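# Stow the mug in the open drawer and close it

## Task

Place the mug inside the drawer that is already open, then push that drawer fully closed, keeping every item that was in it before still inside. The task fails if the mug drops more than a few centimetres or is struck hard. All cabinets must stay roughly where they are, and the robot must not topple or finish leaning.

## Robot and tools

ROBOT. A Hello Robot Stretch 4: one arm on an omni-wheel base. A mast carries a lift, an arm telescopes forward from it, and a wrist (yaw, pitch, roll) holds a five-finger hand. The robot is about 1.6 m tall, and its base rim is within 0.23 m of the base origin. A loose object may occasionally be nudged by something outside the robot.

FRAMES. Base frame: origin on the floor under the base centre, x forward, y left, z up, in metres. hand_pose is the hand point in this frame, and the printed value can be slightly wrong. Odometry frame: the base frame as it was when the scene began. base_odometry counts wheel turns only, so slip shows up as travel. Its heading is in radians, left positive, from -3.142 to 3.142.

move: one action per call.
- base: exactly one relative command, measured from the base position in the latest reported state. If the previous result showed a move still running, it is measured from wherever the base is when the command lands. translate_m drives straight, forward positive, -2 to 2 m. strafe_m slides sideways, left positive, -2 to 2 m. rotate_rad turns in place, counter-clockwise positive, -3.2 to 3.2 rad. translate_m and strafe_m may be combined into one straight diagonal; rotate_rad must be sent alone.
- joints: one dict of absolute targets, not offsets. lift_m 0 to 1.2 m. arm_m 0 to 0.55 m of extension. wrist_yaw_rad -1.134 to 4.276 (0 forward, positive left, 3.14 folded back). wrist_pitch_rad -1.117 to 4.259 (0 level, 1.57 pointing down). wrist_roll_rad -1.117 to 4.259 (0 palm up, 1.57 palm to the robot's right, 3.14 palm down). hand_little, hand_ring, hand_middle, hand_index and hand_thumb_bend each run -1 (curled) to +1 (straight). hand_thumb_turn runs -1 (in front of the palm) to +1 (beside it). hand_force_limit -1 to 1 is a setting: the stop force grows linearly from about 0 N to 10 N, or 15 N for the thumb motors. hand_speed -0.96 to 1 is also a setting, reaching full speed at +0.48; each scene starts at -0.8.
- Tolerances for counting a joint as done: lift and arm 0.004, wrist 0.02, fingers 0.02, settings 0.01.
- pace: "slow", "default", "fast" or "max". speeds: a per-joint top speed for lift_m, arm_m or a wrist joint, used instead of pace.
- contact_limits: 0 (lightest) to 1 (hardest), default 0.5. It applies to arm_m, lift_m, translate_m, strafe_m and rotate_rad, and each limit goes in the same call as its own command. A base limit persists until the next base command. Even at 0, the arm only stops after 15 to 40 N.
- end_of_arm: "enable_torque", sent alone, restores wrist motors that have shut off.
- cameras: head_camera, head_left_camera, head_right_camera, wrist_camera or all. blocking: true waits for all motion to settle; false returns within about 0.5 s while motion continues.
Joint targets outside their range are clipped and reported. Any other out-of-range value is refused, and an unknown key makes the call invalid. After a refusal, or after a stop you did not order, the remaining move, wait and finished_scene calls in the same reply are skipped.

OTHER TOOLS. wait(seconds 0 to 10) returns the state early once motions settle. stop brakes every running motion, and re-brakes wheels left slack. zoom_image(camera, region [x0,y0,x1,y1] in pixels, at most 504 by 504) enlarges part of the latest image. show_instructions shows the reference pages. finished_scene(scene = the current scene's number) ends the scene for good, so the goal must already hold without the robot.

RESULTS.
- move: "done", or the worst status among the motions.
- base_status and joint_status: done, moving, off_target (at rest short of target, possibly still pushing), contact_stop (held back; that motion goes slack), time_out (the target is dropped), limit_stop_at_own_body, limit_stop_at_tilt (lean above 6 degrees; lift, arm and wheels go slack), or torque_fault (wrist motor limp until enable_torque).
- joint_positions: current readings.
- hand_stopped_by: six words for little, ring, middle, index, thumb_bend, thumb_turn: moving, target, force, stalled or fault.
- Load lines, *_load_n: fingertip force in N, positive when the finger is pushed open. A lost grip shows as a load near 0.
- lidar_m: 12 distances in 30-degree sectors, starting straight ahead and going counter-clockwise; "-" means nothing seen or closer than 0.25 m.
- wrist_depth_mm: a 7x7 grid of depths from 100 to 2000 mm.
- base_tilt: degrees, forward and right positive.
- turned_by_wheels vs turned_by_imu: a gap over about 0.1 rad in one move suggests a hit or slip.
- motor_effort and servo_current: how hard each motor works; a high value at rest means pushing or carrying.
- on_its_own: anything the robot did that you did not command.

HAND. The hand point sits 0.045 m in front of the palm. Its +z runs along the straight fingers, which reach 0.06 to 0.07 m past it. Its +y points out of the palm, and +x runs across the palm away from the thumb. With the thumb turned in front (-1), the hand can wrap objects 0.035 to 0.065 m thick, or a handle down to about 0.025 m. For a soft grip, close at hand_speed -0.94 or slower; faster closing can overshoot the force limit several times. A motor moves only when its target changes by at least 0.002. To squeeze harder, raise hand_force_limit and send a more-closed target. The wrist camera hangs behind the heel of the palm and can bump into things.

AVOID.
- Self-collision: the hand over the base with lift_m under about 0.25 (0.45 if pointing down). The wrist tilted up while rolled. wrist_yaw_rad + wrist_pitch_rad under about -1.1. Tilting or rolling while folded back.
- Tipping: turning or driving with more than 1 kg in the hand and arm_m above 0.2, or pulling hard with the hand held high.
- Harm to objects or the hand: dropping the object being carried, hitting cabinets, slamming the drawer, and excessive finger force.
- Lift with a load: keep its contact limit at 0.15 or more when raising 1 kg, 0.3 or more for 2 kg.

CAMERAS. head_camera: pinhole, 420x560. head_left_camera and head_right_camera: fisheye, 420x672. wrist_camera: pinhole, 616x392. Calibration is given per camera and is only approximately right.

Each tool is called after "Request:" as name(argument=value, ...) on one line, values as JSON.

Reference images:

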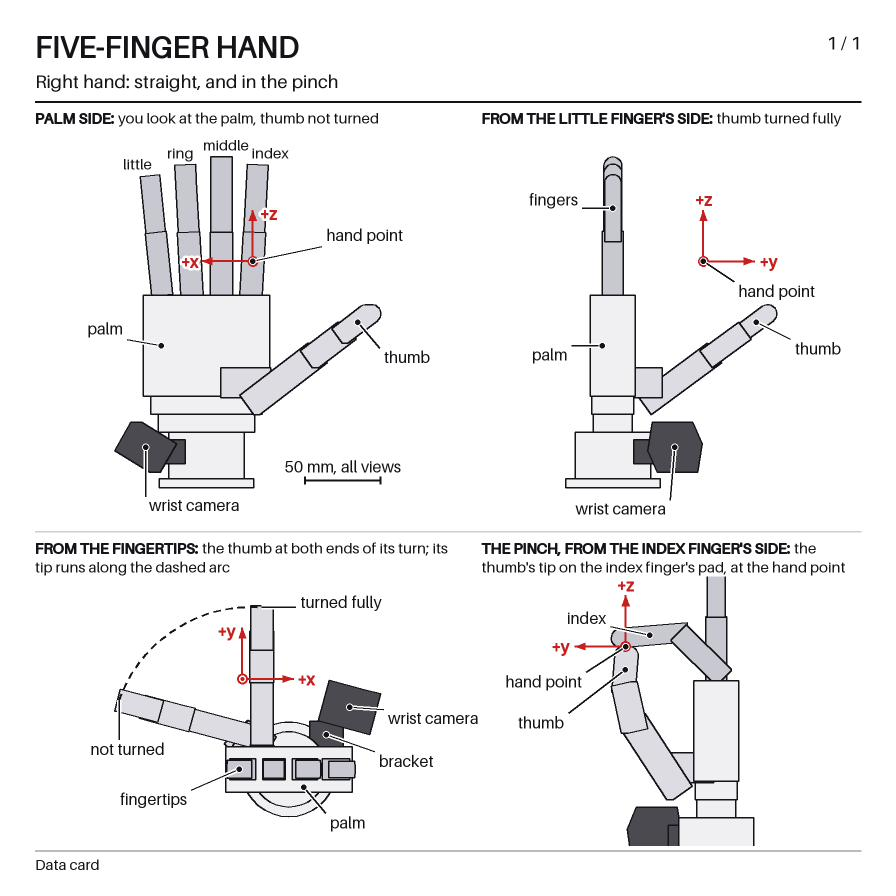

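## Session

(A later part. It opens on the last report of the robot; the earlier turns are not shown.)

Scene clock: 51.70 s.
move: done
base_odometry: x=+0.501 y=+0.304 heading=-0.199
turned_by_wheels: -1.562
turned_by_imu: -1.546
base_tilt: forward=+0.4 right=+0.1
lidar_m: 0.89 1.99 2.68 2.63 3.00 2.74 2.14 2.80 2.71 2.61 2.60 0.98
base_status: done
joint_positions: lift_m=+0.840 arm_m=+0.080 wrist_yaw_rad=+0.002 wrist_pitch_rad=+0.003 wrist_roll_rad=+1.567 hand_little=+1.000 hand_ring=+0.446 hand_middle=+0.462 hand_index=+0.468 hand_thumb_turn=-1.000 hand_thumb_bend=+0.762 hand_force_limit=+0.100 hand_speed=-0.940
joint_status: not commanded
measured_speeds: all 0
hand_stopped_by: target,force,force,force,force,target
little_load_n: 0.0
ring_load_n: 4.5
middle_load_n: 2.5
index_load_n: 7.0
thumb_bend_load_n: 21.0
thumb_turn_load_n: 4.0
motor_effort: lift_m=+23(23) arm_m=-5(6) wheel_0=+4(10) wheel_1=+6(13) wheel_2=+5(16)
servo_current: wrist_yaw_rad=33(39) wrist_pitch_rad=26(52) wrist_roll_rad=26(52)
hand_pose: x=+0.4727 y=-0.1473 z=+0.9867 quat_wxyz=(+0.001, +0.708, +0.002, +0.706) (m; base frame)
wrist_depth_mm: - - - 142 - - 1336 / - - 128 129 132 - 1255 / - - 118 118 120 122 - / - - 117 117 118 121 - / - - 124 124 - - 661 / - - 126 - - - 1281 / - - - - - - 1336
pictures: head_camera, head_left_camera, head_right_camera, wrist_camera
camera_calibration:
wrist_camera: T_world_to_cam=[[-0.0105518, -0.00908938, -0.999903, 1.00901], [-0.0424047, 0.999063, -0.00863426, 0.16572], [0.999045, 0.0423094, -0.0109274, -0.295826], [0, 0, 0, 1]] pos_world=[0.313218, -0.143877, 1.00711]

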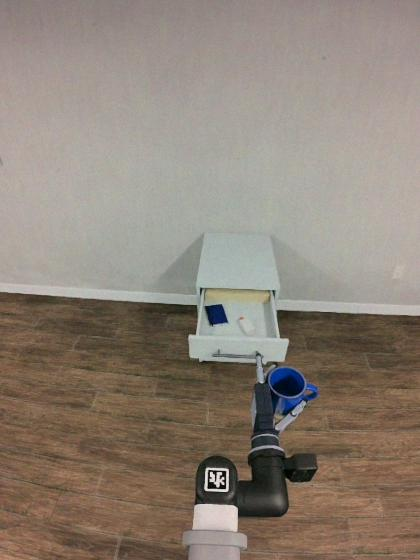

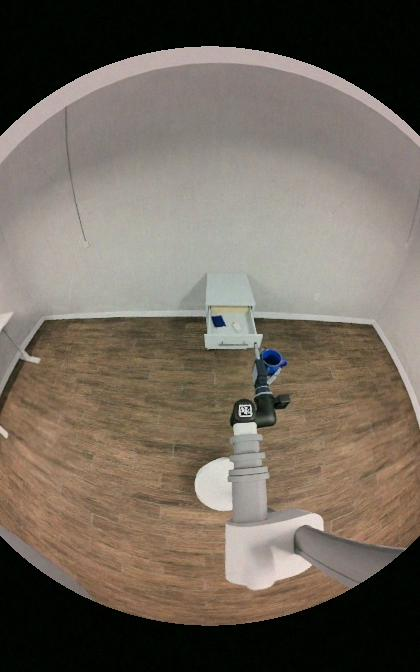

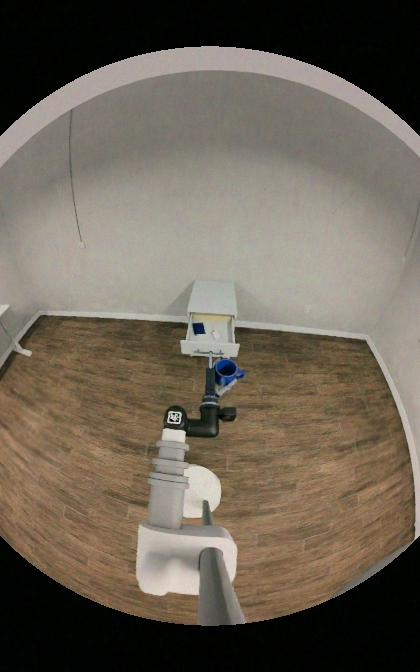

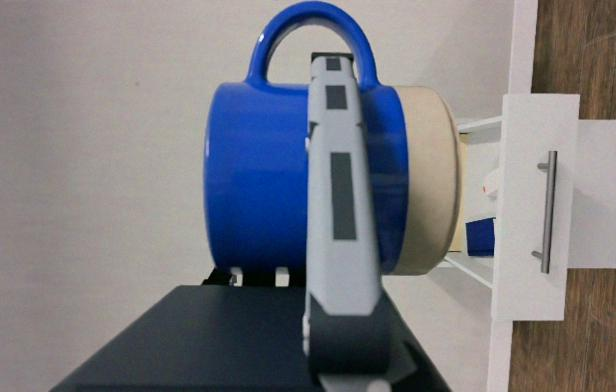

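Request:
zoom_image(camera="head_camera", region=[180, 225, 300, 375])

Request:
zoom_image(camera="wrist_camera", region=[416, 60, 616, 340])

Scaled by 3.360 from the camera's 420x560 image, which has a finer 1200x1600 frame.

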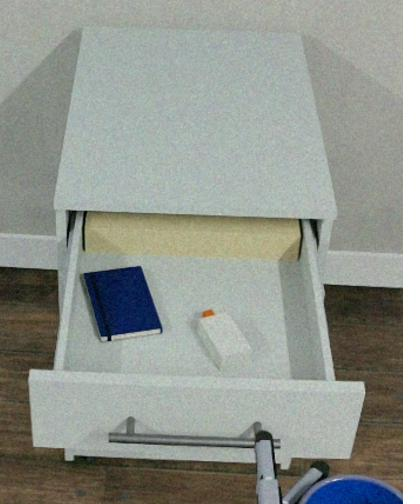

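Scaled by 1.800.

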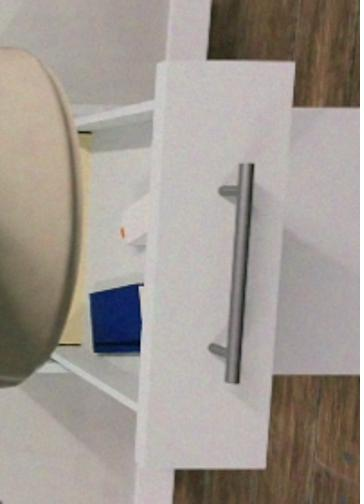

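Request:
move(base={"translate_m": 0.45, "strafe_m": 0.127}, joints={"wrist_pitch_rad": 1.05, "lift_m": 0.9}, cameras=["all"])

Request:
zoom_image(camera="head_camera", region=[130, 300, 330, 500])

Scene clock: 55.97 s.
move: done
base_odometry: x=+0.967 y=+0.339 heading=-0.199
turned_by_wheels: +0.000
turned_by_imu: +0.000
base_tilt: forward=+0.4 right=+0.1
lidar_m: 0.50 1.53 2.12 2.48 2.63 3.19 2.61 3.25 2.83 2.75 1.98 0.52
base_status: done
joint_positions: lift_m=+0.900 arm_m=+0.080 wrist_yaw_rad=+0.002 wrist_pitch_rad=+1.050 wrist_roll_rad=+1.567 hand_little=+1.000 hand_ring=+0.446 hand_middle=+0.462 hand_index=+0.468 hand_thumb_turn=-1.000 hand_thumb_bend=+0.762 hand_force_limit=+0.100 hand_speed=-0.940
joint_status: all done
measured_speeds: all 0
hand_stopped_by: target,force,force,force,force,target
little_load_n: 0.0
ring_load_n: 5.5
middle_load_n: 2.5
index_load_n: 7.5
thumb_bend_load_n: 21.0
thumb_turn_load_n: 3.5
motor_effort: lift_m=+24(28) arm_m=-5(5) wheel_0=+3(9) wheel_1=+6(14) wheel_2=-6(18)
servo_current: wrist_yaw_rad=26(46) wrist_pitch_rad=26(59) wrist_roll_rad=26(46)
hand_pose: x=+0.3350 y=-0.1476 z=+0.8706 quat_wxyz=(+0.000, +0.966, +0.003, +0.257) (m; base frame)
wrist_depth_mm: 976 647 591 143 976 904 831 / - - 128 130 132 891 831 / - - 118 118 121 124 842 / - - 117 117 118 121 715 / 1025 683 144 123 - 891 668 / 1042 - 126 - - 904 676 / 1060 - - - - - 831
pictures: head_camera, head_left_camera, head_right_camera, wrist_camera
camera_calibration:
wrist_camera: T_world_to_cam=[[-0.870925, -0.0104971, -0.491305, 0.7367], [-0.0294776, 0.999087, 0.0309081, 0.120401], [0.490532, 0.0414011, -0.870439, 0.758923], [0, 0, 0, 1]] pos_world=[0.272883, -0.143978, 1.01882]

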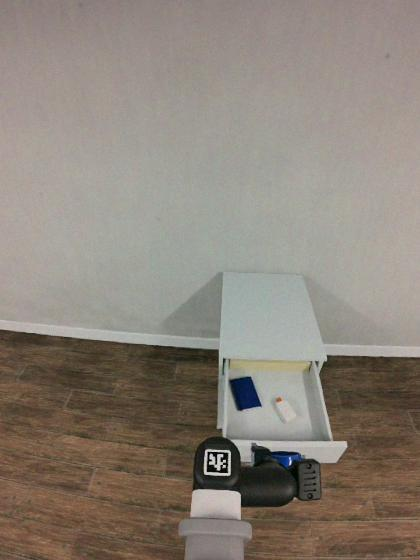

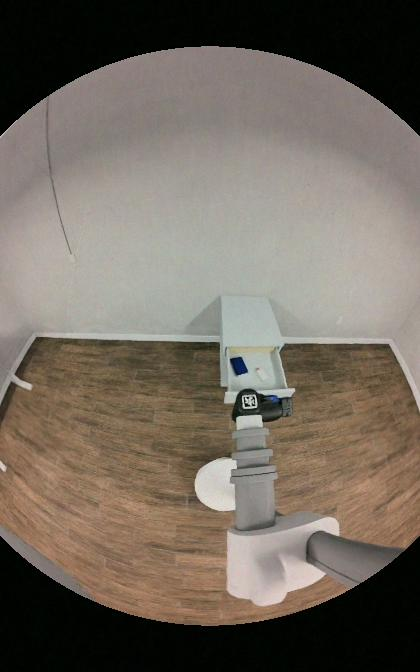

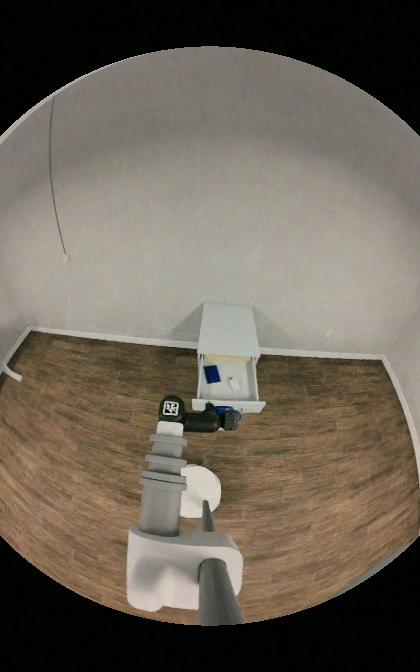

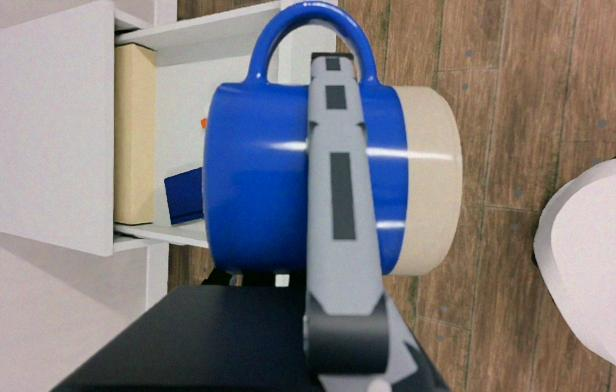

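Scaled by 2.520 from the camera's 420x560 image, which has a finer 1200x1600 frame.

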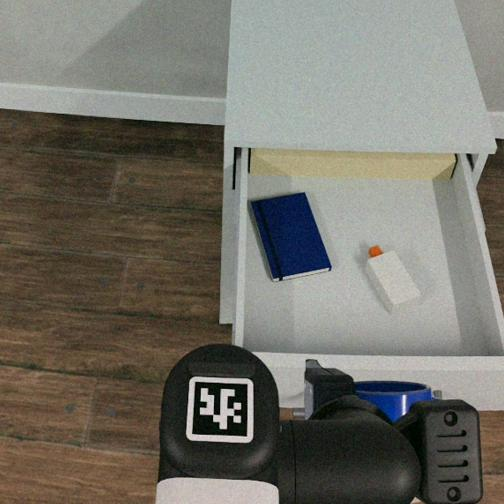

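Request:
move(joints={"arm_m": 0.395})

Request:
move(joints={"lift_m": 0.68}, cameras=["head_camera", "wrist_camera"], pace="slow")

Request:
zoom_image(camera="head_camera", region=[190, 300, 350, 460])

Scene clock: 58.53 s.
move: done
base_odometry: x=+0.967 y=+0.339 heading=-0.199
turned_by_wheels: +0.000
turned_by_imu: +0.000
base_tilt: forward=+0.5 right=+0.2
lidar_m: 0.48 1.53 2.13 2.47 2.62 3.19 2.61 3.23 2.86 2.74 2.00 0.48
base_status: not commanded
joint_positions: lift_m=+0.900 arm_m=+0.395 wrist_yaw_rad=+0.002 wrist_pitch_rad=+1.050 wrist_roll_rad=+1.567 hand_little=+1.000 hand_ring=+0.446 hand_middle=+0.462 hand_index=+0.468 hand_thumb_turn=-1.000 hand_thumb_bend=+0.762 hand_force_limit=+0.100 hand_speed=-0.940
joint_status: all done
measured_speeds: all 0
hand_stopped_by: target,force,force,force,force,target
little_load_n: 0.0
ring_load_n: 5.5
middle_load_n: 3.0
index_load_n: 7.5
thumb_bend_load_n: 21.0
thumb_turn_load_n: 3.5
motor_effort: lift_m=+24(24) arm_m=+5(11) wheel_0=+3(3) wheel_1=+6(6) wheel_2=-6(6)
servo_current: wrist_yaw_rad=26(33) wrist_pitch_rad=33(46) wrist_roll_rad=46(46)
hand_pose: x=+0.6495 y=-0.1476 z=+0.8706 quat_wxyz=(+0.000, +0.966, +0.003, +0.257) (m; base frame)
wrist_depth_mm: 707 - - 143 - - - / 715 - 129 130 131 - - / 715 - 118 118 120 - - / 723 - 117 117 118 121 - / 778 960 124 123 - - - / 798 931 126 - - 891 866 / 798 - - - - - 842
pictures: none

Scene clock: 61.03 s.
move: done
base_odometry: x=+0.967 y=+0.339 heading=-0.199
turned_by_wheels: +0.000
turned_by_imu: +0.000
base_tilt: forward=+0.5 right=+0.2
lidar_m: 0.50 1.53 2.18 2.48 2.62 3.19 2.61 3.25 2.84 2.71 1.99 0.50
base_status: not commanded
joint_positions: lift_m=+0.680 arm_m=+0.395 wrist_yaw_rad=+0.002 wrist_pitch_rad=+1.050 wrist_roll_rad=+1.567 hand_little=+1.000 hand_ring=+0.446 hand_middle=+0.462 hand_index=+0.468 hand_thumb_turn=-1.000 hand_thumb_bend=+0.762 hand_force_limit=+0.100 hand_speed=-0.940
joint_status: all done
measured_speeds: all 0
hand_stopped_by: target,force,force,force,force,target
little_load_n: 0.0
ring_load_n: 5.5
middle_load_n: 2.5
index_load_n: 7.5
thumb_bend_load_n: 21.0
thumb_turn_load_n: 4.0
motor_effort: lift_m=+18(22) arm_m=+5(6) wheel_0=+3(3) wheel_1=+6(6) wheel_2=-6(6)
servo_current: wrist_yaw_rad=26(33) wrist_pitch_rad=39(46) wrist_roll_rad=26(39)
hand_pose: x=+0.6495 y=-0.1476 z=+0.6510 quat_wxyz=(+0.000, +0.966, +0.003, +0.257) (m; base frame)
wrist_depth_mm: - - - 143 241 - 223 / - - 128 130 131 - 224 / - - 118 118 120 - 225 / - - 117 117 118 121 227 / - - 124 123 - - 228 / - 324 126 - - - 228 / 778 - - - - - 226
pictures: head_camera, wrist_camera
camera_calibration:
wrist_camera: T_world_to_cam=[[-0.871101, -0.0105148, -0.490992, 0.902702], [-0.0294813, 0.999087, 0.0309088, 0.136461], [0.490219, 0.0413998, -0.870616, 0.413865], [0, 0, 0, 1]] pos_world=[0.587483, -0.143978, 0.799319]

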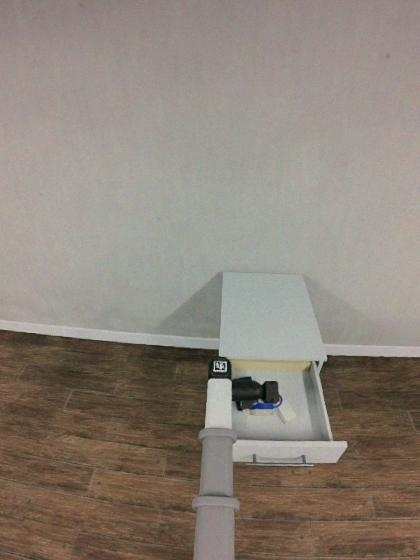

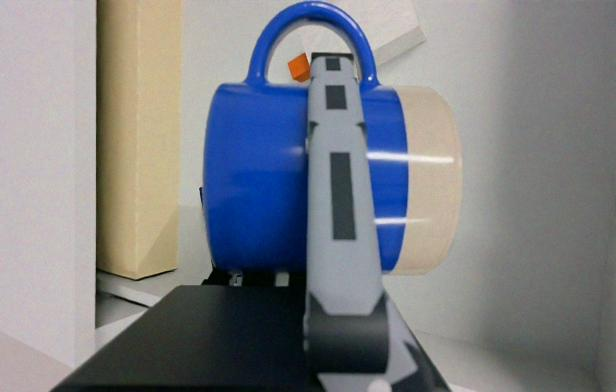

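Scaled by 3.150 from the camera's 420x560 image, which has a finer 1200x1600 frame.

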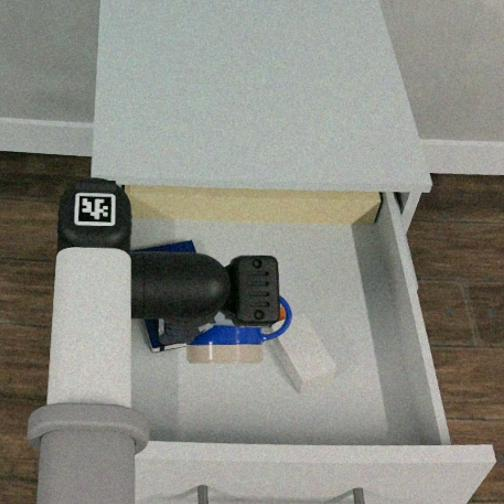

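Request:
move(joints={"arm_m": 0.355}, pace="slow")

Request:
move(joints={"lift_m": 0.612}, cameras=["head_camera", "wrist_camera"], pace="slow", contact_limits={"lift_m": 0.1})

Request:
zoom_image(camera="head_camera", region=[190, 300, 350, 460])

Scene clock: 63.00 s.
move: done
base_odometry: x=+0.967 y=+0.339 heading=-0.199
turned_by_wheels: +0.000
turned_by_imu: +0.000
base_tilt: forward=+0.4 right=+0.1
lidar_m: 0.50 1.49 2.16 2.50 2.63 3.15 2.61 3.26 2.86 2.74 1.97 0.49
base_status: not commanded
joint_positions: lift_m=+0.680 arm_m=+0.355 wrist_yaw_rad=+0.002 wrist_pitch_rad=+1.050 wrist_roll_rad=+1.567 hand_little=+1.000 hand_ring=+0.446 hand_middle=+0.462 hand_index=+0.468 hand_thumb_turn=-1.000 hand_thumb_bend=+0.762 hand_force_limit=+0.100 hand_speed=-0.940
joint_status: all done
measured_speeds: all 0
hand_stopped_by: target,force,force,force,force,target
little_load_n: 0.0
ring_load_n: 5.5
middle_load_n: 2.5
index_load_n: 7.5
thumb_bend_load_n: 21.0
thumb_turn_load_n: 3.5
motor_effort: lift_m=+18(18) arm_m=-6(11) wheel_0=+3(3) wheel_1=+6(6) wheel_2=-6(6)
servo_current: wrist_yaw_rad=26(39) wrist_pitch_rad=33(46) wrist_roll_rad=13(39)
hand_pose: x=+0.6100 y=-0.1476 z=+0.6510 quat_wxyz=(+0.000, +0.966, +0.003, +0.257) (m; base frame)
wrist_depth_mm: - - - 142 - - 225 / - - 128 130 131 - 201 / - - 118 118 120 - 174 / - - 117 117 118 121 - / - - 123 124 - - 143 / - 347 126 - - - - / 820 - - - - - 142
pictures: none

Scene clock: 64.47 s.
move: done
base_odometry: x=+0.967 y=+0.339 heading=-0.199
turned_by_wheels: +0.000
turned_by_imu: +0.000
base_tilt: forward=+0.5 right=+0.2
lidar_m: 0.49 1.52 2.18 2.49 2.62 3.18 2.60 3.23 2.84 2.73 1.96 0.48
base_status: not commanded
joint_positions: lift_m=+0.612 arm_m=+0.355 wrist_yaw_rad=+0.002 wrist_pitch_rad=+1.050 wrist_roll_rad=+1.567 hand_little=+1.000 hand_ring=+0.446 hand_middle=+0.462 hand_index=+0.468 hand_thumb_turn=-1.000 hand_thumb_bend=+0.762 hand_force_limit=+0.100 hand_speed=-0.940
joint_status: all done
measured_speeds: all 0
hand_stopped_by: target,force,force,force,force,target
little_load_n: 0.0
ring_load_n: 5.5
middle_load_n: 2.5
index_load_n: 7.5
thumb_bend_load_n: 21.0
thumb_turn_load_n: 3.5
motor_effort: lift_m=+18(20) arm_m=-6(6) wheel_0=+3(3) wheel_1=+6(6) wheel_2=-6(6)
servo_current: wrist_yaw_rad=33(33) wrist_pitch_rad=33(46) wrist_roll_rad=39(39)
contact_limits: lift_m 0.1
hand_pose: x=+0.6100 y=-0.1476 z=+0.5830 quat_wxyz=(+0.000, +0.966, +0.003, +0.257) (m; base frame)
wrist_depth_mm: - - - 143 198 181 - / - - 129 130 145 182 170 / - - 118 118 121 178 170 / - - 117 117 118 179 173 / - - 124 123 - 182 174 / 304 287 126 - - 186 - / 854 - - - - 181 151
pictures: head_camera, wrist_camera
camera_calibration:
wrist_camera: T_world_to_cam=[[-0.871101, -0.0105148, -0.490992, 0.834906], [-0.0294813, 0.999087, 0.0309088, 0.137398], [0.490219, 0.0413998, -0.870616, 0.374027], [0, 0, 0, 1]] pos_world=[0.547983, -0.143978, 0.731319]

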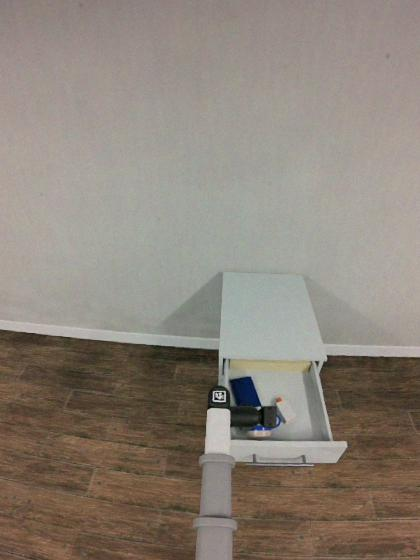

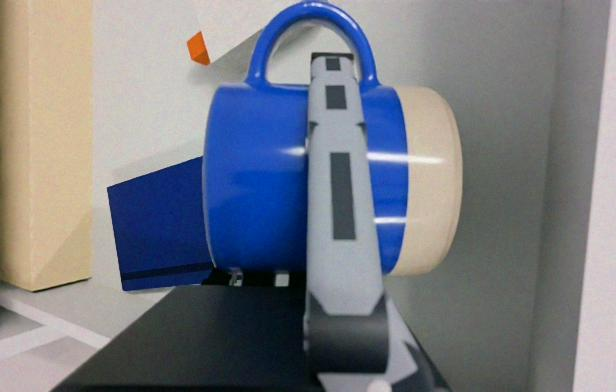

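Scaled by 3.150 from the camera's 420x560 image, which has a finer 1200x1600 frame.

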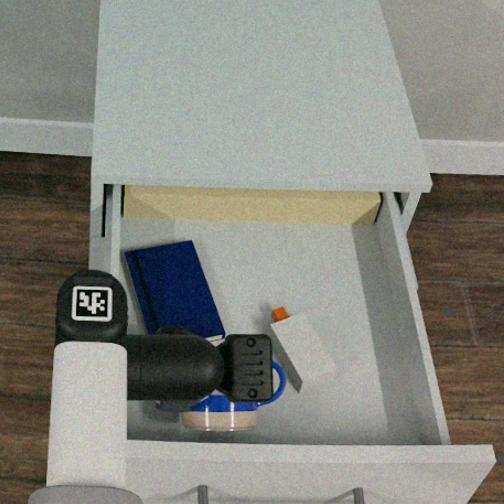

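Request:
move(joints={"lift_m": 0.609}, pace="slow", contact_limits={"lift_m": 0.1})

Request:
move(joints={"hand_speed": -0.85, "hand_thumb_bend": 1, "hand_index": 0.75, "hand_middle": 0.85, "hand_ring": 1.0}, cameras=["head_camera", "wrist_camera"])

Scene clock: 65.30 s.
move: done
base_odometry: x=+0.967 y=+0.339 heading=-0.199
turned_by_wheels: +0.000
turned_by_imu: +0.000
base_tilt: forward=+0.4 right=+0.3
lidar_m: 0.48 1.50 2.14 2.49 2.65 3.17 2.57 3.25 2.85 2.72 1.98 0.50
base_status: not commanded
joint_positions: lift_m=+0.609 arm_m=+0.355 wrist_yaw_rad=+0.002 wrist_pitch_rad=+1.050 wrist_roll_rad=+1.567 hand_little=+1.000 hand_ring=+0.446 hand_middle=+0.462 hand_index=+0.468 hand_thumb_turn=-1.000 hand_thumb_bend=+0.762 hand_force_limit=+0.100 hand_speed=-0.940
joint_status: all done
measured_speeds: all 0
hand_stopped_by: target,force,force,force,force,target
little_load_n: 0.0
ring_load_n: 5.5
middle_load_n: 2.5
index_load_n: 8.0
thumb_bend_load_n: 21.0
thumb_turn_load_n: 3.5
motor_effort: lift_m=+18(19) arm_m=-6(6) wheel_0=+3(3) wheel_1=+6(6) wheel_2=-6(6)
servo_current: wrist_yaw_rad=39(39) wrist_pitch_rad=39(46) wrist_roll_rad=26(33)
contact_limits: lift_m 0.1
hand_pose: x=+0.6100 y=-0.1476 z=+0.5800 quat_wxyz=(+0.000, +0.966, +0.003, +0.257) (m; base frame)
wrist_depth_mm: - - - 144 196 178 166 / - - 128 139 145 179 167 / - - 118 117 120 175 168 / - - 117 117 118 176 171 / - - 126 123 - 180 172 / 297 286 126 - - 183 138 / 842 - - - - 179 151
pictures: none

Scene clock: 67.10 s.
move: done
base_odometry: x=+0.967 y=+0.339 heading=-0.199
turned_by_wheels: +0.000
turned_by_imu: +0.000
base_tilt: forward=+0.4 right=+0.3
lidar_m: 0.47 1.50 2.16 2.48 2.63 3.18 2.63 3.26 2.87 2.72 1.98 0.49
base_status: not commanded
joint_positions: lift_m=+0.609 arm_m=+0.355 wrist_yaw_rad=+0.001 wrist_pitch_rad=+1.050 wrist_roll_rad=+1.567 hand_little=+1.000 hand_ring=+1.000 hand_middle=+0.850 hand_index=+0.748 hand_thumb_turn=-1.000 hand_thumb_bend=+1.000 hand_force_limit=+0.100 hand_speed=-0.850
joint_status: all done
measured_speeds: all 0
hand_stopped_by: target,target,target,target,target,target
little_load_n: 0.0
ring_load_n: 0.0
middle_load_n: 0.0
index_load_n: -8.5
thumb_bend_load_n: 0.0
thumb_turn_load_n: 0.0
motor_effort: lift_m=+18(18) arm_m=-5(6) wheel_0=+2(3) wheel_1=+5(6) wheel_2=-6(6)
servo_current: wrist_yaw_rad=26(33) wrist_pitch_rad=39(39) wrist_roll_rad=33(39)
contact_limits: lift_m 0.1
hand_pose: x=+0.6099 y=-0.1476 z=+0.5800 quat_wxyz=(+0.000, +0.966, +0.003, +0.257) (m; base frame)
wrist_depth_mm: - - 234 117 203 187 169 / - - 167 151 197 185 172 / - - 168 152 198 188 172 / - - 253 - - 186 173 / - - 250 - - 186 173 / 309 293 125 - - 187 174 / 854 - - - - 181 -
pictures: head_camera, wrist_camera
camera_calibration:
wrist_camera: T_world_to_cam=[[-0.87111, -0.0102537, -0.49098, 0.83338], [-0.0291562, 0.999098, 0.0308645, 0.137344], [0.490221, 0.0412015, -0.870624, 0.37144], [0, 0, 0, 1]] pos_world=[0.547883, -0.143978, 0.728319]

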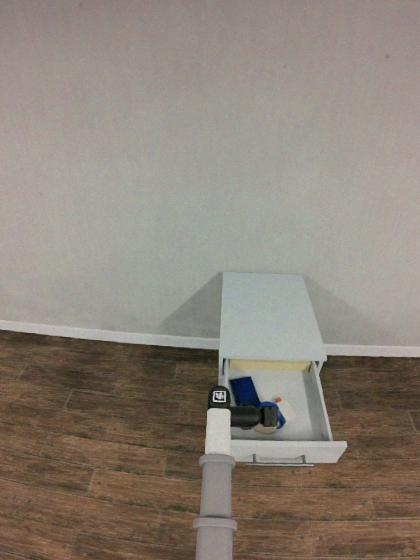

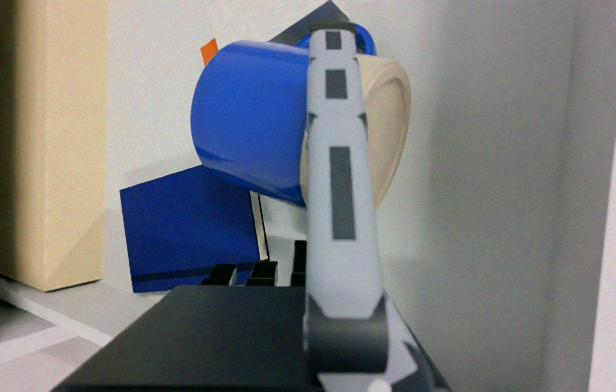

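Request:
move(joints={"lift_m": 0.622, "hand_index": 1, "hand_middle": 1, "hand_speed": -0.9}, pace="slow")

Request:
move(joints={"lift_m": 0.85})

Request:
move(joints={"arm_m": 0.0}, cameras=["head_camera", "wrist_camera"])

Request:
zoom_image(camera="head_camera", region=[190, 300, 350, 460])

Scene clock: 68.60 s.
move: done
base_odometry: x=+0.967 y=+0.339 heading=-0.199
turned_by_wheels: +0.000
turned_by_imu: +0.000
base_tilt: forward=+0.4 right=+0.2
lidar_m: 0.48 1.52 2.13 2.49 2.66 3.17 2.60 3.25 2.85 2.72 1.97 0.47
base_status: not commanded
joint_positions: lift_m=+0.622 arm_m=+0.355 wrist_yaw_rad=+0.001 wrist_pitch_rad=+1.050 wrist_roll_rad=+1.567 hand_little=+1.000 hand_ring=+1.000 hand_middle=+1.000 hand_index=+1.000 hand_thumb_turn=-1.000 hand_thumb_bend=+1.000 hand_force_limit=+0.100 hand_speed=-0.900
joint_status: all done
measured_speeds: all 0
hand_stopped_by: target,target,target,target,target,target
little_load_n: 0.0
ring_load_n: 0.0
middle_load_n: 0.0
index_load_n: 0.0
thumb_bend_load_n: 0.0
thumb_turn_load_n: 0.5
motor_effort: lift_m=+23(24) arm_m=-5(5) wheel_0=+2(2) wheel_1=+5(6) wheel_2=-6(6)
servo_current: wrist_yaw_rad=33(39) wrist_pitch_rad=39(46) wrist_roll_rad=39(39)
hand_pose: x=+0.6099 y=-0.1476 z=+0.5926 quat_wxyz=(+0.000, +0.966, +0.003, +0.257) (m; base frame)
wrist_depth_mm: - - 238 117 209 191 178 / - - 175 156 206 191 179 / - - 175 160 208 192 179 / - - 257 - - 194 182 / - - 256 - - 195 183 / 309 290 126 - - 193 - / 854 - - - - 191 154
pictures: none

Scene clock: 70.63 s.
move: done
base_odometry: x=+0.967 y=+0.339 heading=-0.199
turned_by_wheels: +0.000
turned_by_imu: +0.000
base_tilt: forward=+0.5 right=+0.2
lidar_m: 0.50 1.51 2.16 2.51 2.63 3.20 2.62 3.25 2.83 2.73 1.99 0.49
base_status: not commanded
joint_positions: lift_m=+0.850 arm_m=+0.355 wrist_yaw_rad=+0.001 wrist_pitch_rad=+1.050 wrist_roll_rad=+1.567 hand_little=+1.000 hand_ring=+1.000 hand_middle=+1.000 hand_index=+1.000 hand_thumb_turn=-1.000 hand_thumb_bend=+1.000 hand_force_limit=+0.100 hand_speed=-0.900
joint_status: all done
measured_speeds: all 0
hand_stopped_by: target,target,target,target,target,target
little_load_n: 0.0
ring_load_n: 0.0
middle_load_n: 0.0
index_load_n: 0.0
thumb_bend_load_n: 0.0
thumb_turn_load_n: 0.0
motor_effort: lift_m=+23(26) arm_m=-5(5) wheel_0=+2(2) wheel_1=+5(6) wheel_2=-6(6)
servo_current: wrist_yaw_rad=26(33) wrist_pitch_rad=39(46) wrist_roll_rad=26(46)
hand_pose: x=+0.6099 y=-0.1476 z=+0.8207 quat_wxyz=(+0.000, +0.966, +0.003, +0.257) (m; base frame)
wrist_depth_mm: - - - 114 - - - / - - - 104 - - - / - - - - - - - / - - - - - - - / 809 - - - - - 778 / 842 991 126 - - 362 788 / 854 - - - - - 798
pictures: none

Scene clock: 72.80 s.
move: done
base_odometry: x=+0.967 y=+0.339 heading=-0.199
turned_by_wheels: +0.000
turned_by_imu: +0.000
base_tilt: forward=+0.5 right=+0.2
lidar_m: 0.49 1.52 2.12 2.50 2.63 3.20 2.62 3.25 2.87 2.71 1.98 0.50
base_status: not commanded
joint_positions: lift_m=+0.850 arm_m=+0.000 wrist_yaw_rad=+0.001 wrist_pitch_rad=+1.050 wrist_roll_rad=+1.567 hand_little=+1.000 hand_ring=+1.000 hand_middle=+1.000 hand_index=+1.000 hand_thumb_turn=-1.000 hand_thumb_bend=+1.000 hand_force_limit=+0.100 hand_speed=-0.900
joint_status: all done
measured_speeds: all 0
hand_stopped_by: target,target,target,target,target,target
little_load_n: 0.0
ring_load_n: 0.0
middle_load_n: 0.0
index_load_n: 0.0
thumb_bend_load_n: 0.0
thumb_turn_load_n: 0.0
motor_effort: lift_m=+23(23) arm_m=-6(11) wheel_0=+2(2) wheel_1=+5(6) wheel_2=-6(6)
servo_current: wrist_yaw_rad=33(39) wrist_pitch_rad=20(46) wrist_roll_rad=33(46)
hand_pose: x=+0.2549 y=-0.1476 z=+0.8207 quat_wxyz=(+0.000, +0.966, +0.003, +0.257) (m; base frame)
wrist_depth_mm: 647 634 539 1078 946 854 788 / - - - 484 917 878 798 / - 544 525 1138 - 866 798 / - - 512 1160 - 866 621 / - 691 603 1118 - 699 627 / - 1499 126 - - 854 634 / - - - - - - 676
pictures: head_camera, wrist_camera
camera_calibration:
wrist_camera: T_world_to_cam=[[-0.871068, -0.0102494, -0.491056, 0.642332], [-0.029154, 0.999098, 0.030862, 0.119569], [0.490297, 0.0411991, -0.870581, 0.754885], [0, 0, 0, 1]] pos_world=[0.192883, -0.143978, 0.968919]

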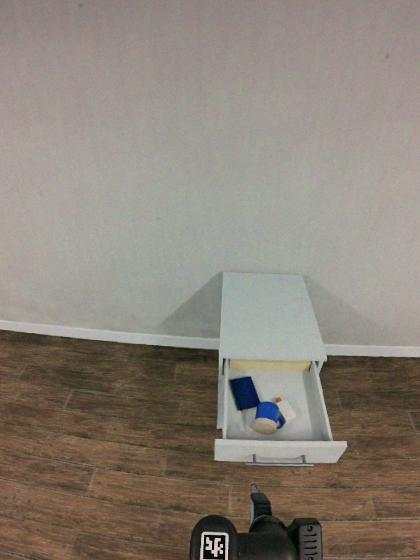

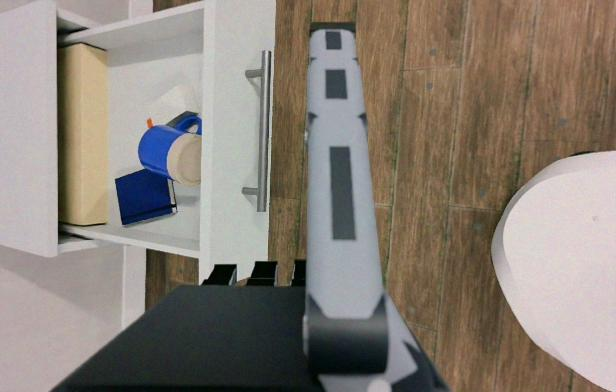

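Scaled by 3.150 from the camera's 420x560 image, which has a finer 1200x1600 frame.

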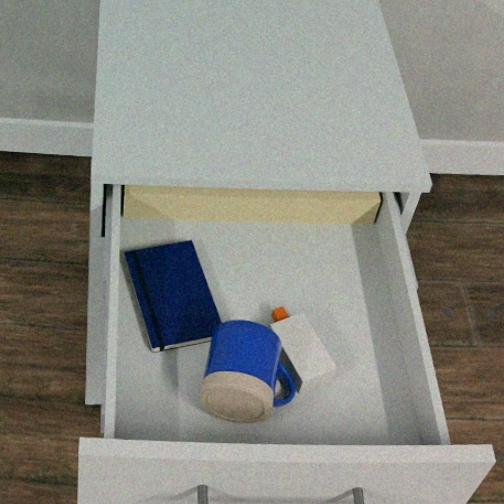

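Request:
move(base={"strafe_m": -0.13}, joints={"wrist_pitch_rad": 1.57, "wrist_roll_rad": 3.14, "hand_speed": 0.2, "hand_thumb_turn": 1})

Request:
move(base={"translate_m": 0.2}, joints={"lift_m": 0.547}, cameras=["head_camera", "head_right_camera", "wrist_camera"])

Scene clock: 75.20 s.
move: done
base_odometry: x=+0.942 y=+0.212 heading=-0.199
turned_by_wheels: +0.000
turned_by_imu: +0.000
base_tilt: forward=+0.4 right=+0.2
lidar_m: 0.46 1.53 2.15 2.64 3.19 3.20 2.59 3.28 2.73 2.60 1.96 0.49
base_status: done
joint_positions: lift_m=+0.850 arm_m=+0.000 wrist_yaw_rad=+0.001 wrist_pitch_rad=+1.567 wrist_roll_rad=+3.136 hand_little=+1.000 hand_ring=+1.000 hand_middle=+1.000 hand_index=+1.000 hand_thumb_turn=+1.000 hand_thumb_bend=+1.000 hand_force_limit=+0.100 hand_speed=+0.200
joint_status: all done
measured_speeds: all 0
hand_stopped_by: target,target,target,target,target,target
little_load_n: 0.0
ring_load_n: 0.0
middle_load_n: 0.0
index_load_n: 0.0
thumb_bend_load_n: 0.0
thumb_turn_load_n: 0.0
motor_effort: lift_m=+23(23) arm_m=-5(6) wheel_0=+2(13) wheel_1=-3(14) wheel_2=+0(5)
servo_current: wrist_yaw_rad=26(39) wrist_pitch_rad=39(91) wrist_roll_rad=39(124)
hand_pose: x=+0.1116 y=-0.0570 z=+0.8064 quat_wxyz=(-0.001, +0.710, -0.705, +0.001) (m; base frame)
wrist_depth_mm: 946 960 960 732 946 946 960 / 960 946 946 741 741 960 976 / 960 946 946 750 750 960 960 / 960 976 976 759 759 976 976 / 976 960 960 976 991 976 - / 976 976 126 116 - - - / 991 - - - - - -
pictures: none

Scene clock: 77.50 s.
move: done
base_odometry: x=+1.137 y=+0.173 heading=-0.198
turned_by_wheels: +0.000
turned_by_imu: +0.001
base_tilt: forward=+0.4 right=+0.2
lidar_m: 0.26 0.30 1.85 2.62 2.80 3.38 2.79 3.50 2.74 2.61 1.70 0.30
base_status: done
joint_positions: lift_m=+0.547 arm_m=+0.000 wrist_yaw_rad=+0.001 wrist_pitch_rad=+1.568 wrist_roll_rad=+3.136 hand_little=+1.000 hand_ring=+1.000 hand_middle=+1.000 hand_index=+1.000 hand_thumb_turn=+1.000 hand_thumb_bend=+1.000 hand_force_limit=+0.100 hand_speed=+0.200
joint_status: all done
measured_speeds: all 0
hand_stopped_by: target,target,target,target,target,target
little_load_n: 0.0
ring_load_n: 0.0
middle_load_n: 0.0
index_load_n: 0.0
thumb_bend_load_n: -0.5
thumb_turn_load_n: 0.0
motor_effort: lift_m=+17(21) arm_m=-5(5) wheel_0=+4(10) wheel_1=+6(11) wheel_2=-4(18)
servo_current: wrist_yaw_rad=33(39) wrist_pitch_rad=33(46) wrist_roll_rad=26(46)
hand_pose: x=+0.1115 y=-0.0570 z=+0.5038 quat_wxyz=(-0.001, +0.710, -0.705, +0.001) (m; base frame)
wrist_depth_mm: 647 654 647 442 439 442 647 / 654 661 455 445 442 445 654 / 661 661 654 449 445 445 654 / 668 661 661 449 449 466 661 / 668 668 676 455 668 676 - / 676 676 126 116 - - - / 676 - - - - - -
pictures: head_camera, head_right_camera, wrist_camera
camera_calibration:
wrist_camera: T_world_to_cam=[[-0.0119299, 0.999904, 0.00708747, 0.0735705], [0.998969, 0.0116077, 0.0438788, -0.142815], [0.0437923, 0.00760364, -0.999012, 0.658186], [0, 0, 0, 1]] pos_world=[0.114722, -0.0769102, 0.66328]

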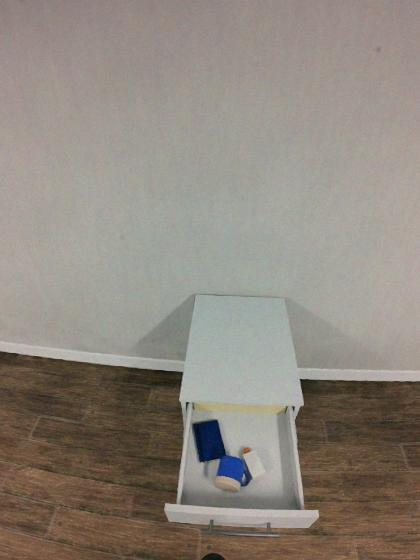

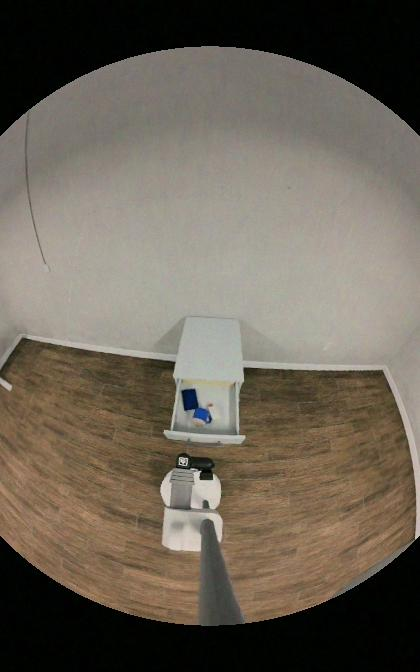

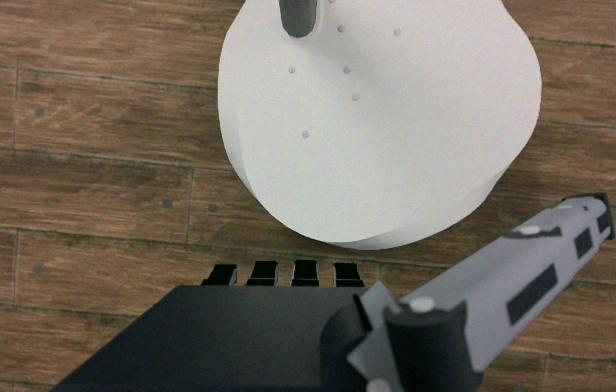

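Request:
move(joints={"arm_m": 0.44}, speeds={"arm_m": 0.12}, contact_limits={"arm_m": 0.3}, cameras=["head_camera", "head_right_camera"])

Request:
zoom_image(camera="head_camera", region=[150, 350, 330, 530])

Scene clock: 81.90 s.
move: done
base_odometry: x=+1.137 y=+0.173 heading=-0.198
turned_by_wheels: +0.000
turned_by_imu: +0.001
base_tilt: forward=+0.4 right=+0.3
lidar_m: 0.61 1.33 1.87 2.59 2.83 3.39 2.83 3.48 2.73 2.60 1.69 0.66
base_status: not commanded
joint_positions: lift_m=+0.547 arm_m=+0.439 wrist_yaw_rad=-0.003 wrist_pitch_rad=+1.575 wrist_roll_rad=+3.137 hand_little=+1.000 hand_ring=+1.000 hand_middle=+1.000 hand_index=+1.000 hand_thumb_turn=+1.000 hand_thumb_bend=+1.000 hand_force_limit=+0.100 hand_speed=+0.200
joint_status: all done
measured_speeds: all 0
hand_stopped_by: target,target,target,target,target,target
little_load_n: 0.0
ring_load_n: 0.0
middle_load_n: 0.0
index_load_n: 0.0
thumb_bend_load_n: 0.0
thumb_turn_load_n: 0.0
motor_effort: lift_m=+18(18) arm_m=+10(17) wheel_0=+4(4) wheel_1=+7(7) wheel_2=-4(5)
servo_current: wrist_yaw_rad=33(39) wrist_pitch_rad=39(46) wrist_roll_rad=20(46)
contact_limits: arm_m 0.3
hand_pose: x=+0.5489 y=-0.0567 z=+0.5042 quat_wxyz=(+0.001, +0.708, -0.707, -0.001) (m; base frame)
wrist_depth_mm: 661 654 654 654 661 654 654 / 661 654 654 661 661 654 668 / 654 661 654 668 661 661 661 / 661 668 661 661 661 668 668 / 661 668 668 661 668 668 - / 668 289 126 116 - - - / 225 - - - - - -
pictures: head_camera, head_right_camera

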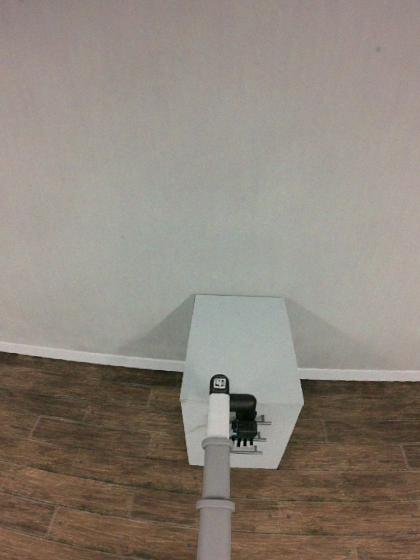

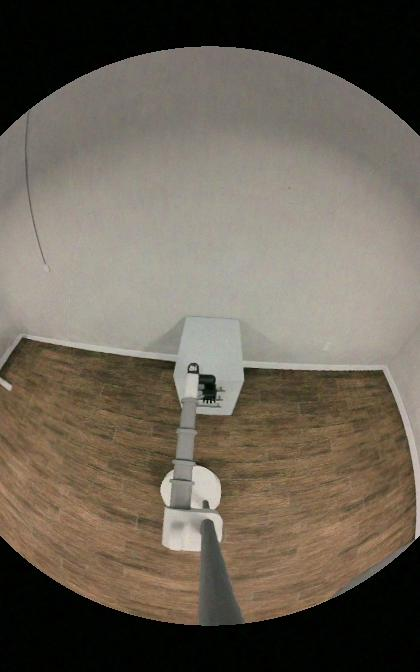

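Scaled by 2.800 from the camera's 420x560 image, which has a finer 1200x1600 frame.

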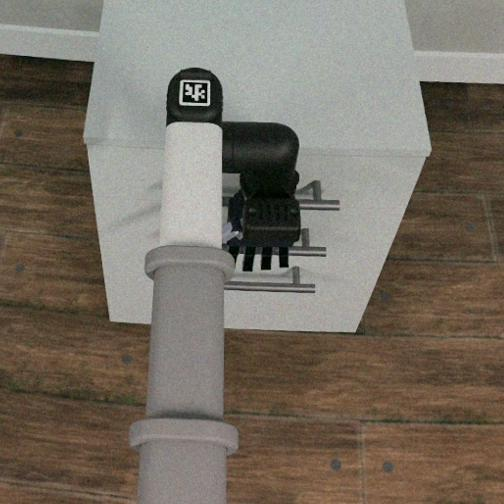

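Request:
move(joints={"arm_m": 0.5}, speeds={"arm_m": 0.08}, contact_limits={"arm_m": 0.1}, cameras=["head_camera"])

Request:
zoom_image(camera="head_camera", region=[150, 350, 330, 530])

Scene clock: 82.50 s.
move: contact_stop
base_odometry: x=+1.137 y=+0.173 heading=-0.198
turned_by_wheels: +0.000
turned_by_imu: +0.000
base_tilt: forward=+0.5 right=+0.2
lidar_m: 0.61 1.31 1.85 2.62 2.81 3.35 2.80 3.44 2.72 2.60 1.68 0.63
base_status: not commanded
joint_positions: lift_m=+0.547 arm_m=+0.442 wrist_yaw_rad=-0.007 wrist_pitch_rad=+1.581 wrist_roll_rad=+3.138 hand_little=+1.000 hand_ring=+1.000 hand_middle=+1.000 hand_index=+1.000 hand_thumb_turn=+1.000 hand_thumb_bend=+1.000 hand_force_limit=+0.100 hand_speed=+0.200
joint_status: arm_m contact_stop (moved +0.003 of +0.061)
measured_speeds: all 0
hand_stopped_by: target,target,target,target,target,target
little_load_n: 0.0
ring_load_n: 0.0
middle_load_n: 0.0
index_load_n: 0.0
thumb_bend_load_n: 0.0
thumb_turn_load_n: 0.0
on_its_own: arm_m is slack since a contact_stop (your +0.500 is given up)
motor_effort: lift_m=+17(18) arm_m=+0(16) wheel_0=+4(4) wheel_1=+7(7) wheel_2=-4(5)
servo_current: wrist_yaw_rad=39(46) wrist_pitch_rad=52(59) wrist_roll_rad=20(33)
contact_limits: arm_m 0.1
hand_pose: x=+0.5500 y=-0.0564 z=+0.5046 quat_wxyz=(+0.003, +0.706, -0.708, -0.003) (m; base frame)
wrist_depth_mm: 654 668 654 654 654 661 654 / 661 661 654 661 661 661 647 / 661 661 668 668 668 668 661 / 661 661 661 654 661 668 668 / 668 661 661 661 668 661 - / 668 319 126 116 - - - / 216 - - - - - -
pictures: head_camera

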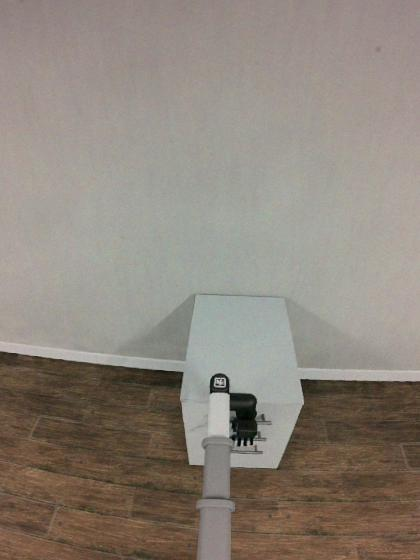

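Scaled by 2.800 from the camera's 420x560 image, which has a finer 1200x1600 frame.

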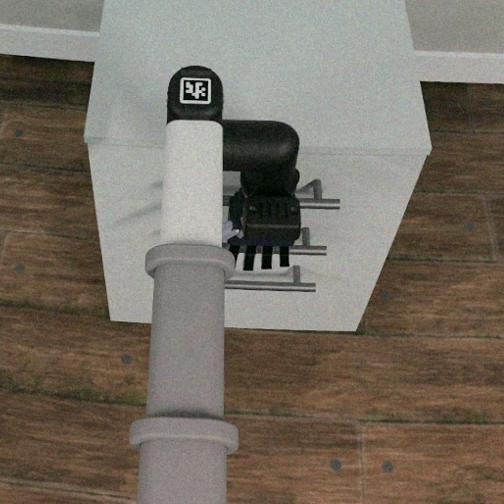

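Shut. Retract the arm and verify.

Request:
move(joints={"arm_m": 0.1}, cameras=["head_camera", "wrist_camera"])

Request:
zoom_image(camera="head_camera", region=[150, 350, 330, 530])

Scene clock: 84.73 s.
move: done
base_odometry: x=+1.137 y=+0.173 heading=-0.198
turned_by_wheels: +0.000
turned_by_imu: +0.000
base_tilt: forward=+0.4 right=+0.2
lidar_m: 0.58 1.30 1.90 2.60 2.82 3.36 2.83 3.47 2.73 2.61 1.69 0.65
base_status: not commanded
joint_positions: lift_m=+0.547 arm_m=+0.100 wrist_yaw_rad=-0.002 wrist_pitch_rad=+1.572 wrist_roll_rad=+3.138 hand_little=+1.000 hand_ring=+1.000 hand_middle=+1.000 hand_index=+1.000 hand_thumb_turn=+1.000 hand_thumb_bend=+1.000 hand_force_limit=+0.100 hand_speed=+0.200
joint_status: all done
measured_speeds: all 0
hand_stopped_by: target,target,target,target,target,target
little_load_n: 0.0
ring_load_n: 0.0
middle_load_n: 0.0
index_load_n: 0.0
thumb_bend_load_n: 0.0
thumb_turn_load_n: 0.0
motor_effort: lift_m=+17(18) arm_m=-5(11) wheel_0=+4(4) wheel_1=+6(7) wheel_2=-4(5)
servo_current: wrist_yaw_rad=26(39) wrist_pitch_rad=33(52) wrist_roll_rad=46(46)
hand_pose: x=+0.2104 y=-0.0567 z=+0.5041 quat_wxyz=(+0.000, +0.707, -0.707, +0.000) (m; base frame)
wrist_depth_mm: 654 654 452 439 442 442 654 / 647 647 654 442 442 445 654 / 661 654 647 449 449 668 661 / 661 661 668 661 668 668 676 / 661 668 668 668 668 668 - / 668 668 126 116 - - - / 676 - - - - - -
pictures: head_camera, wrist_camera
camera_calibration:
wrist_camera: T_world_to_cam=[[-0.00599101, 0.999957, 0.00711954, 0.0731655], [0.999205, 0.00570552, 0.0394645, -0.239803], [0.0394222, 0.00735031, -0.999196, 0.655165], [0, 0, 0, 1]] pos_world=[0.214223, -0.0766098, 0.663581]

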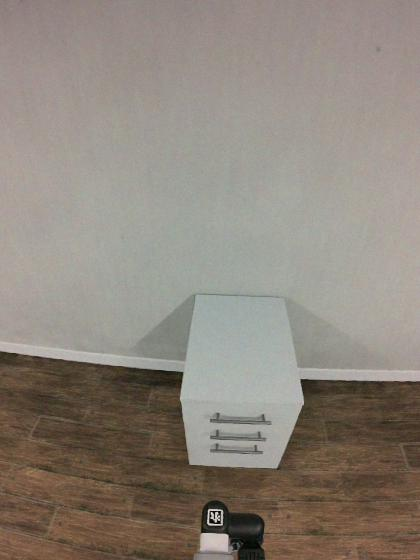

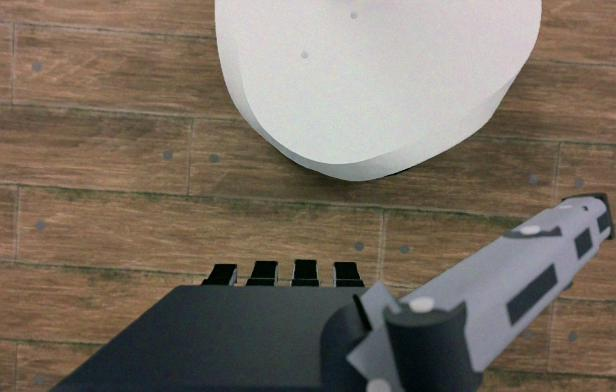

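Scaled by 2.800 from the camera's 420x560 image, which has a finer 1200x1600 frame.

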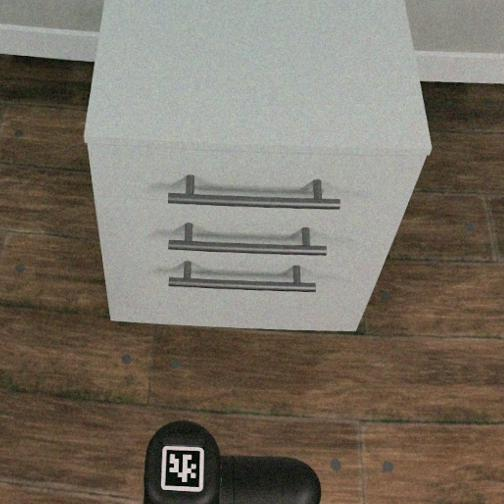

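Request:
finished_scene(scene=1)

The scene is finished: the task was done.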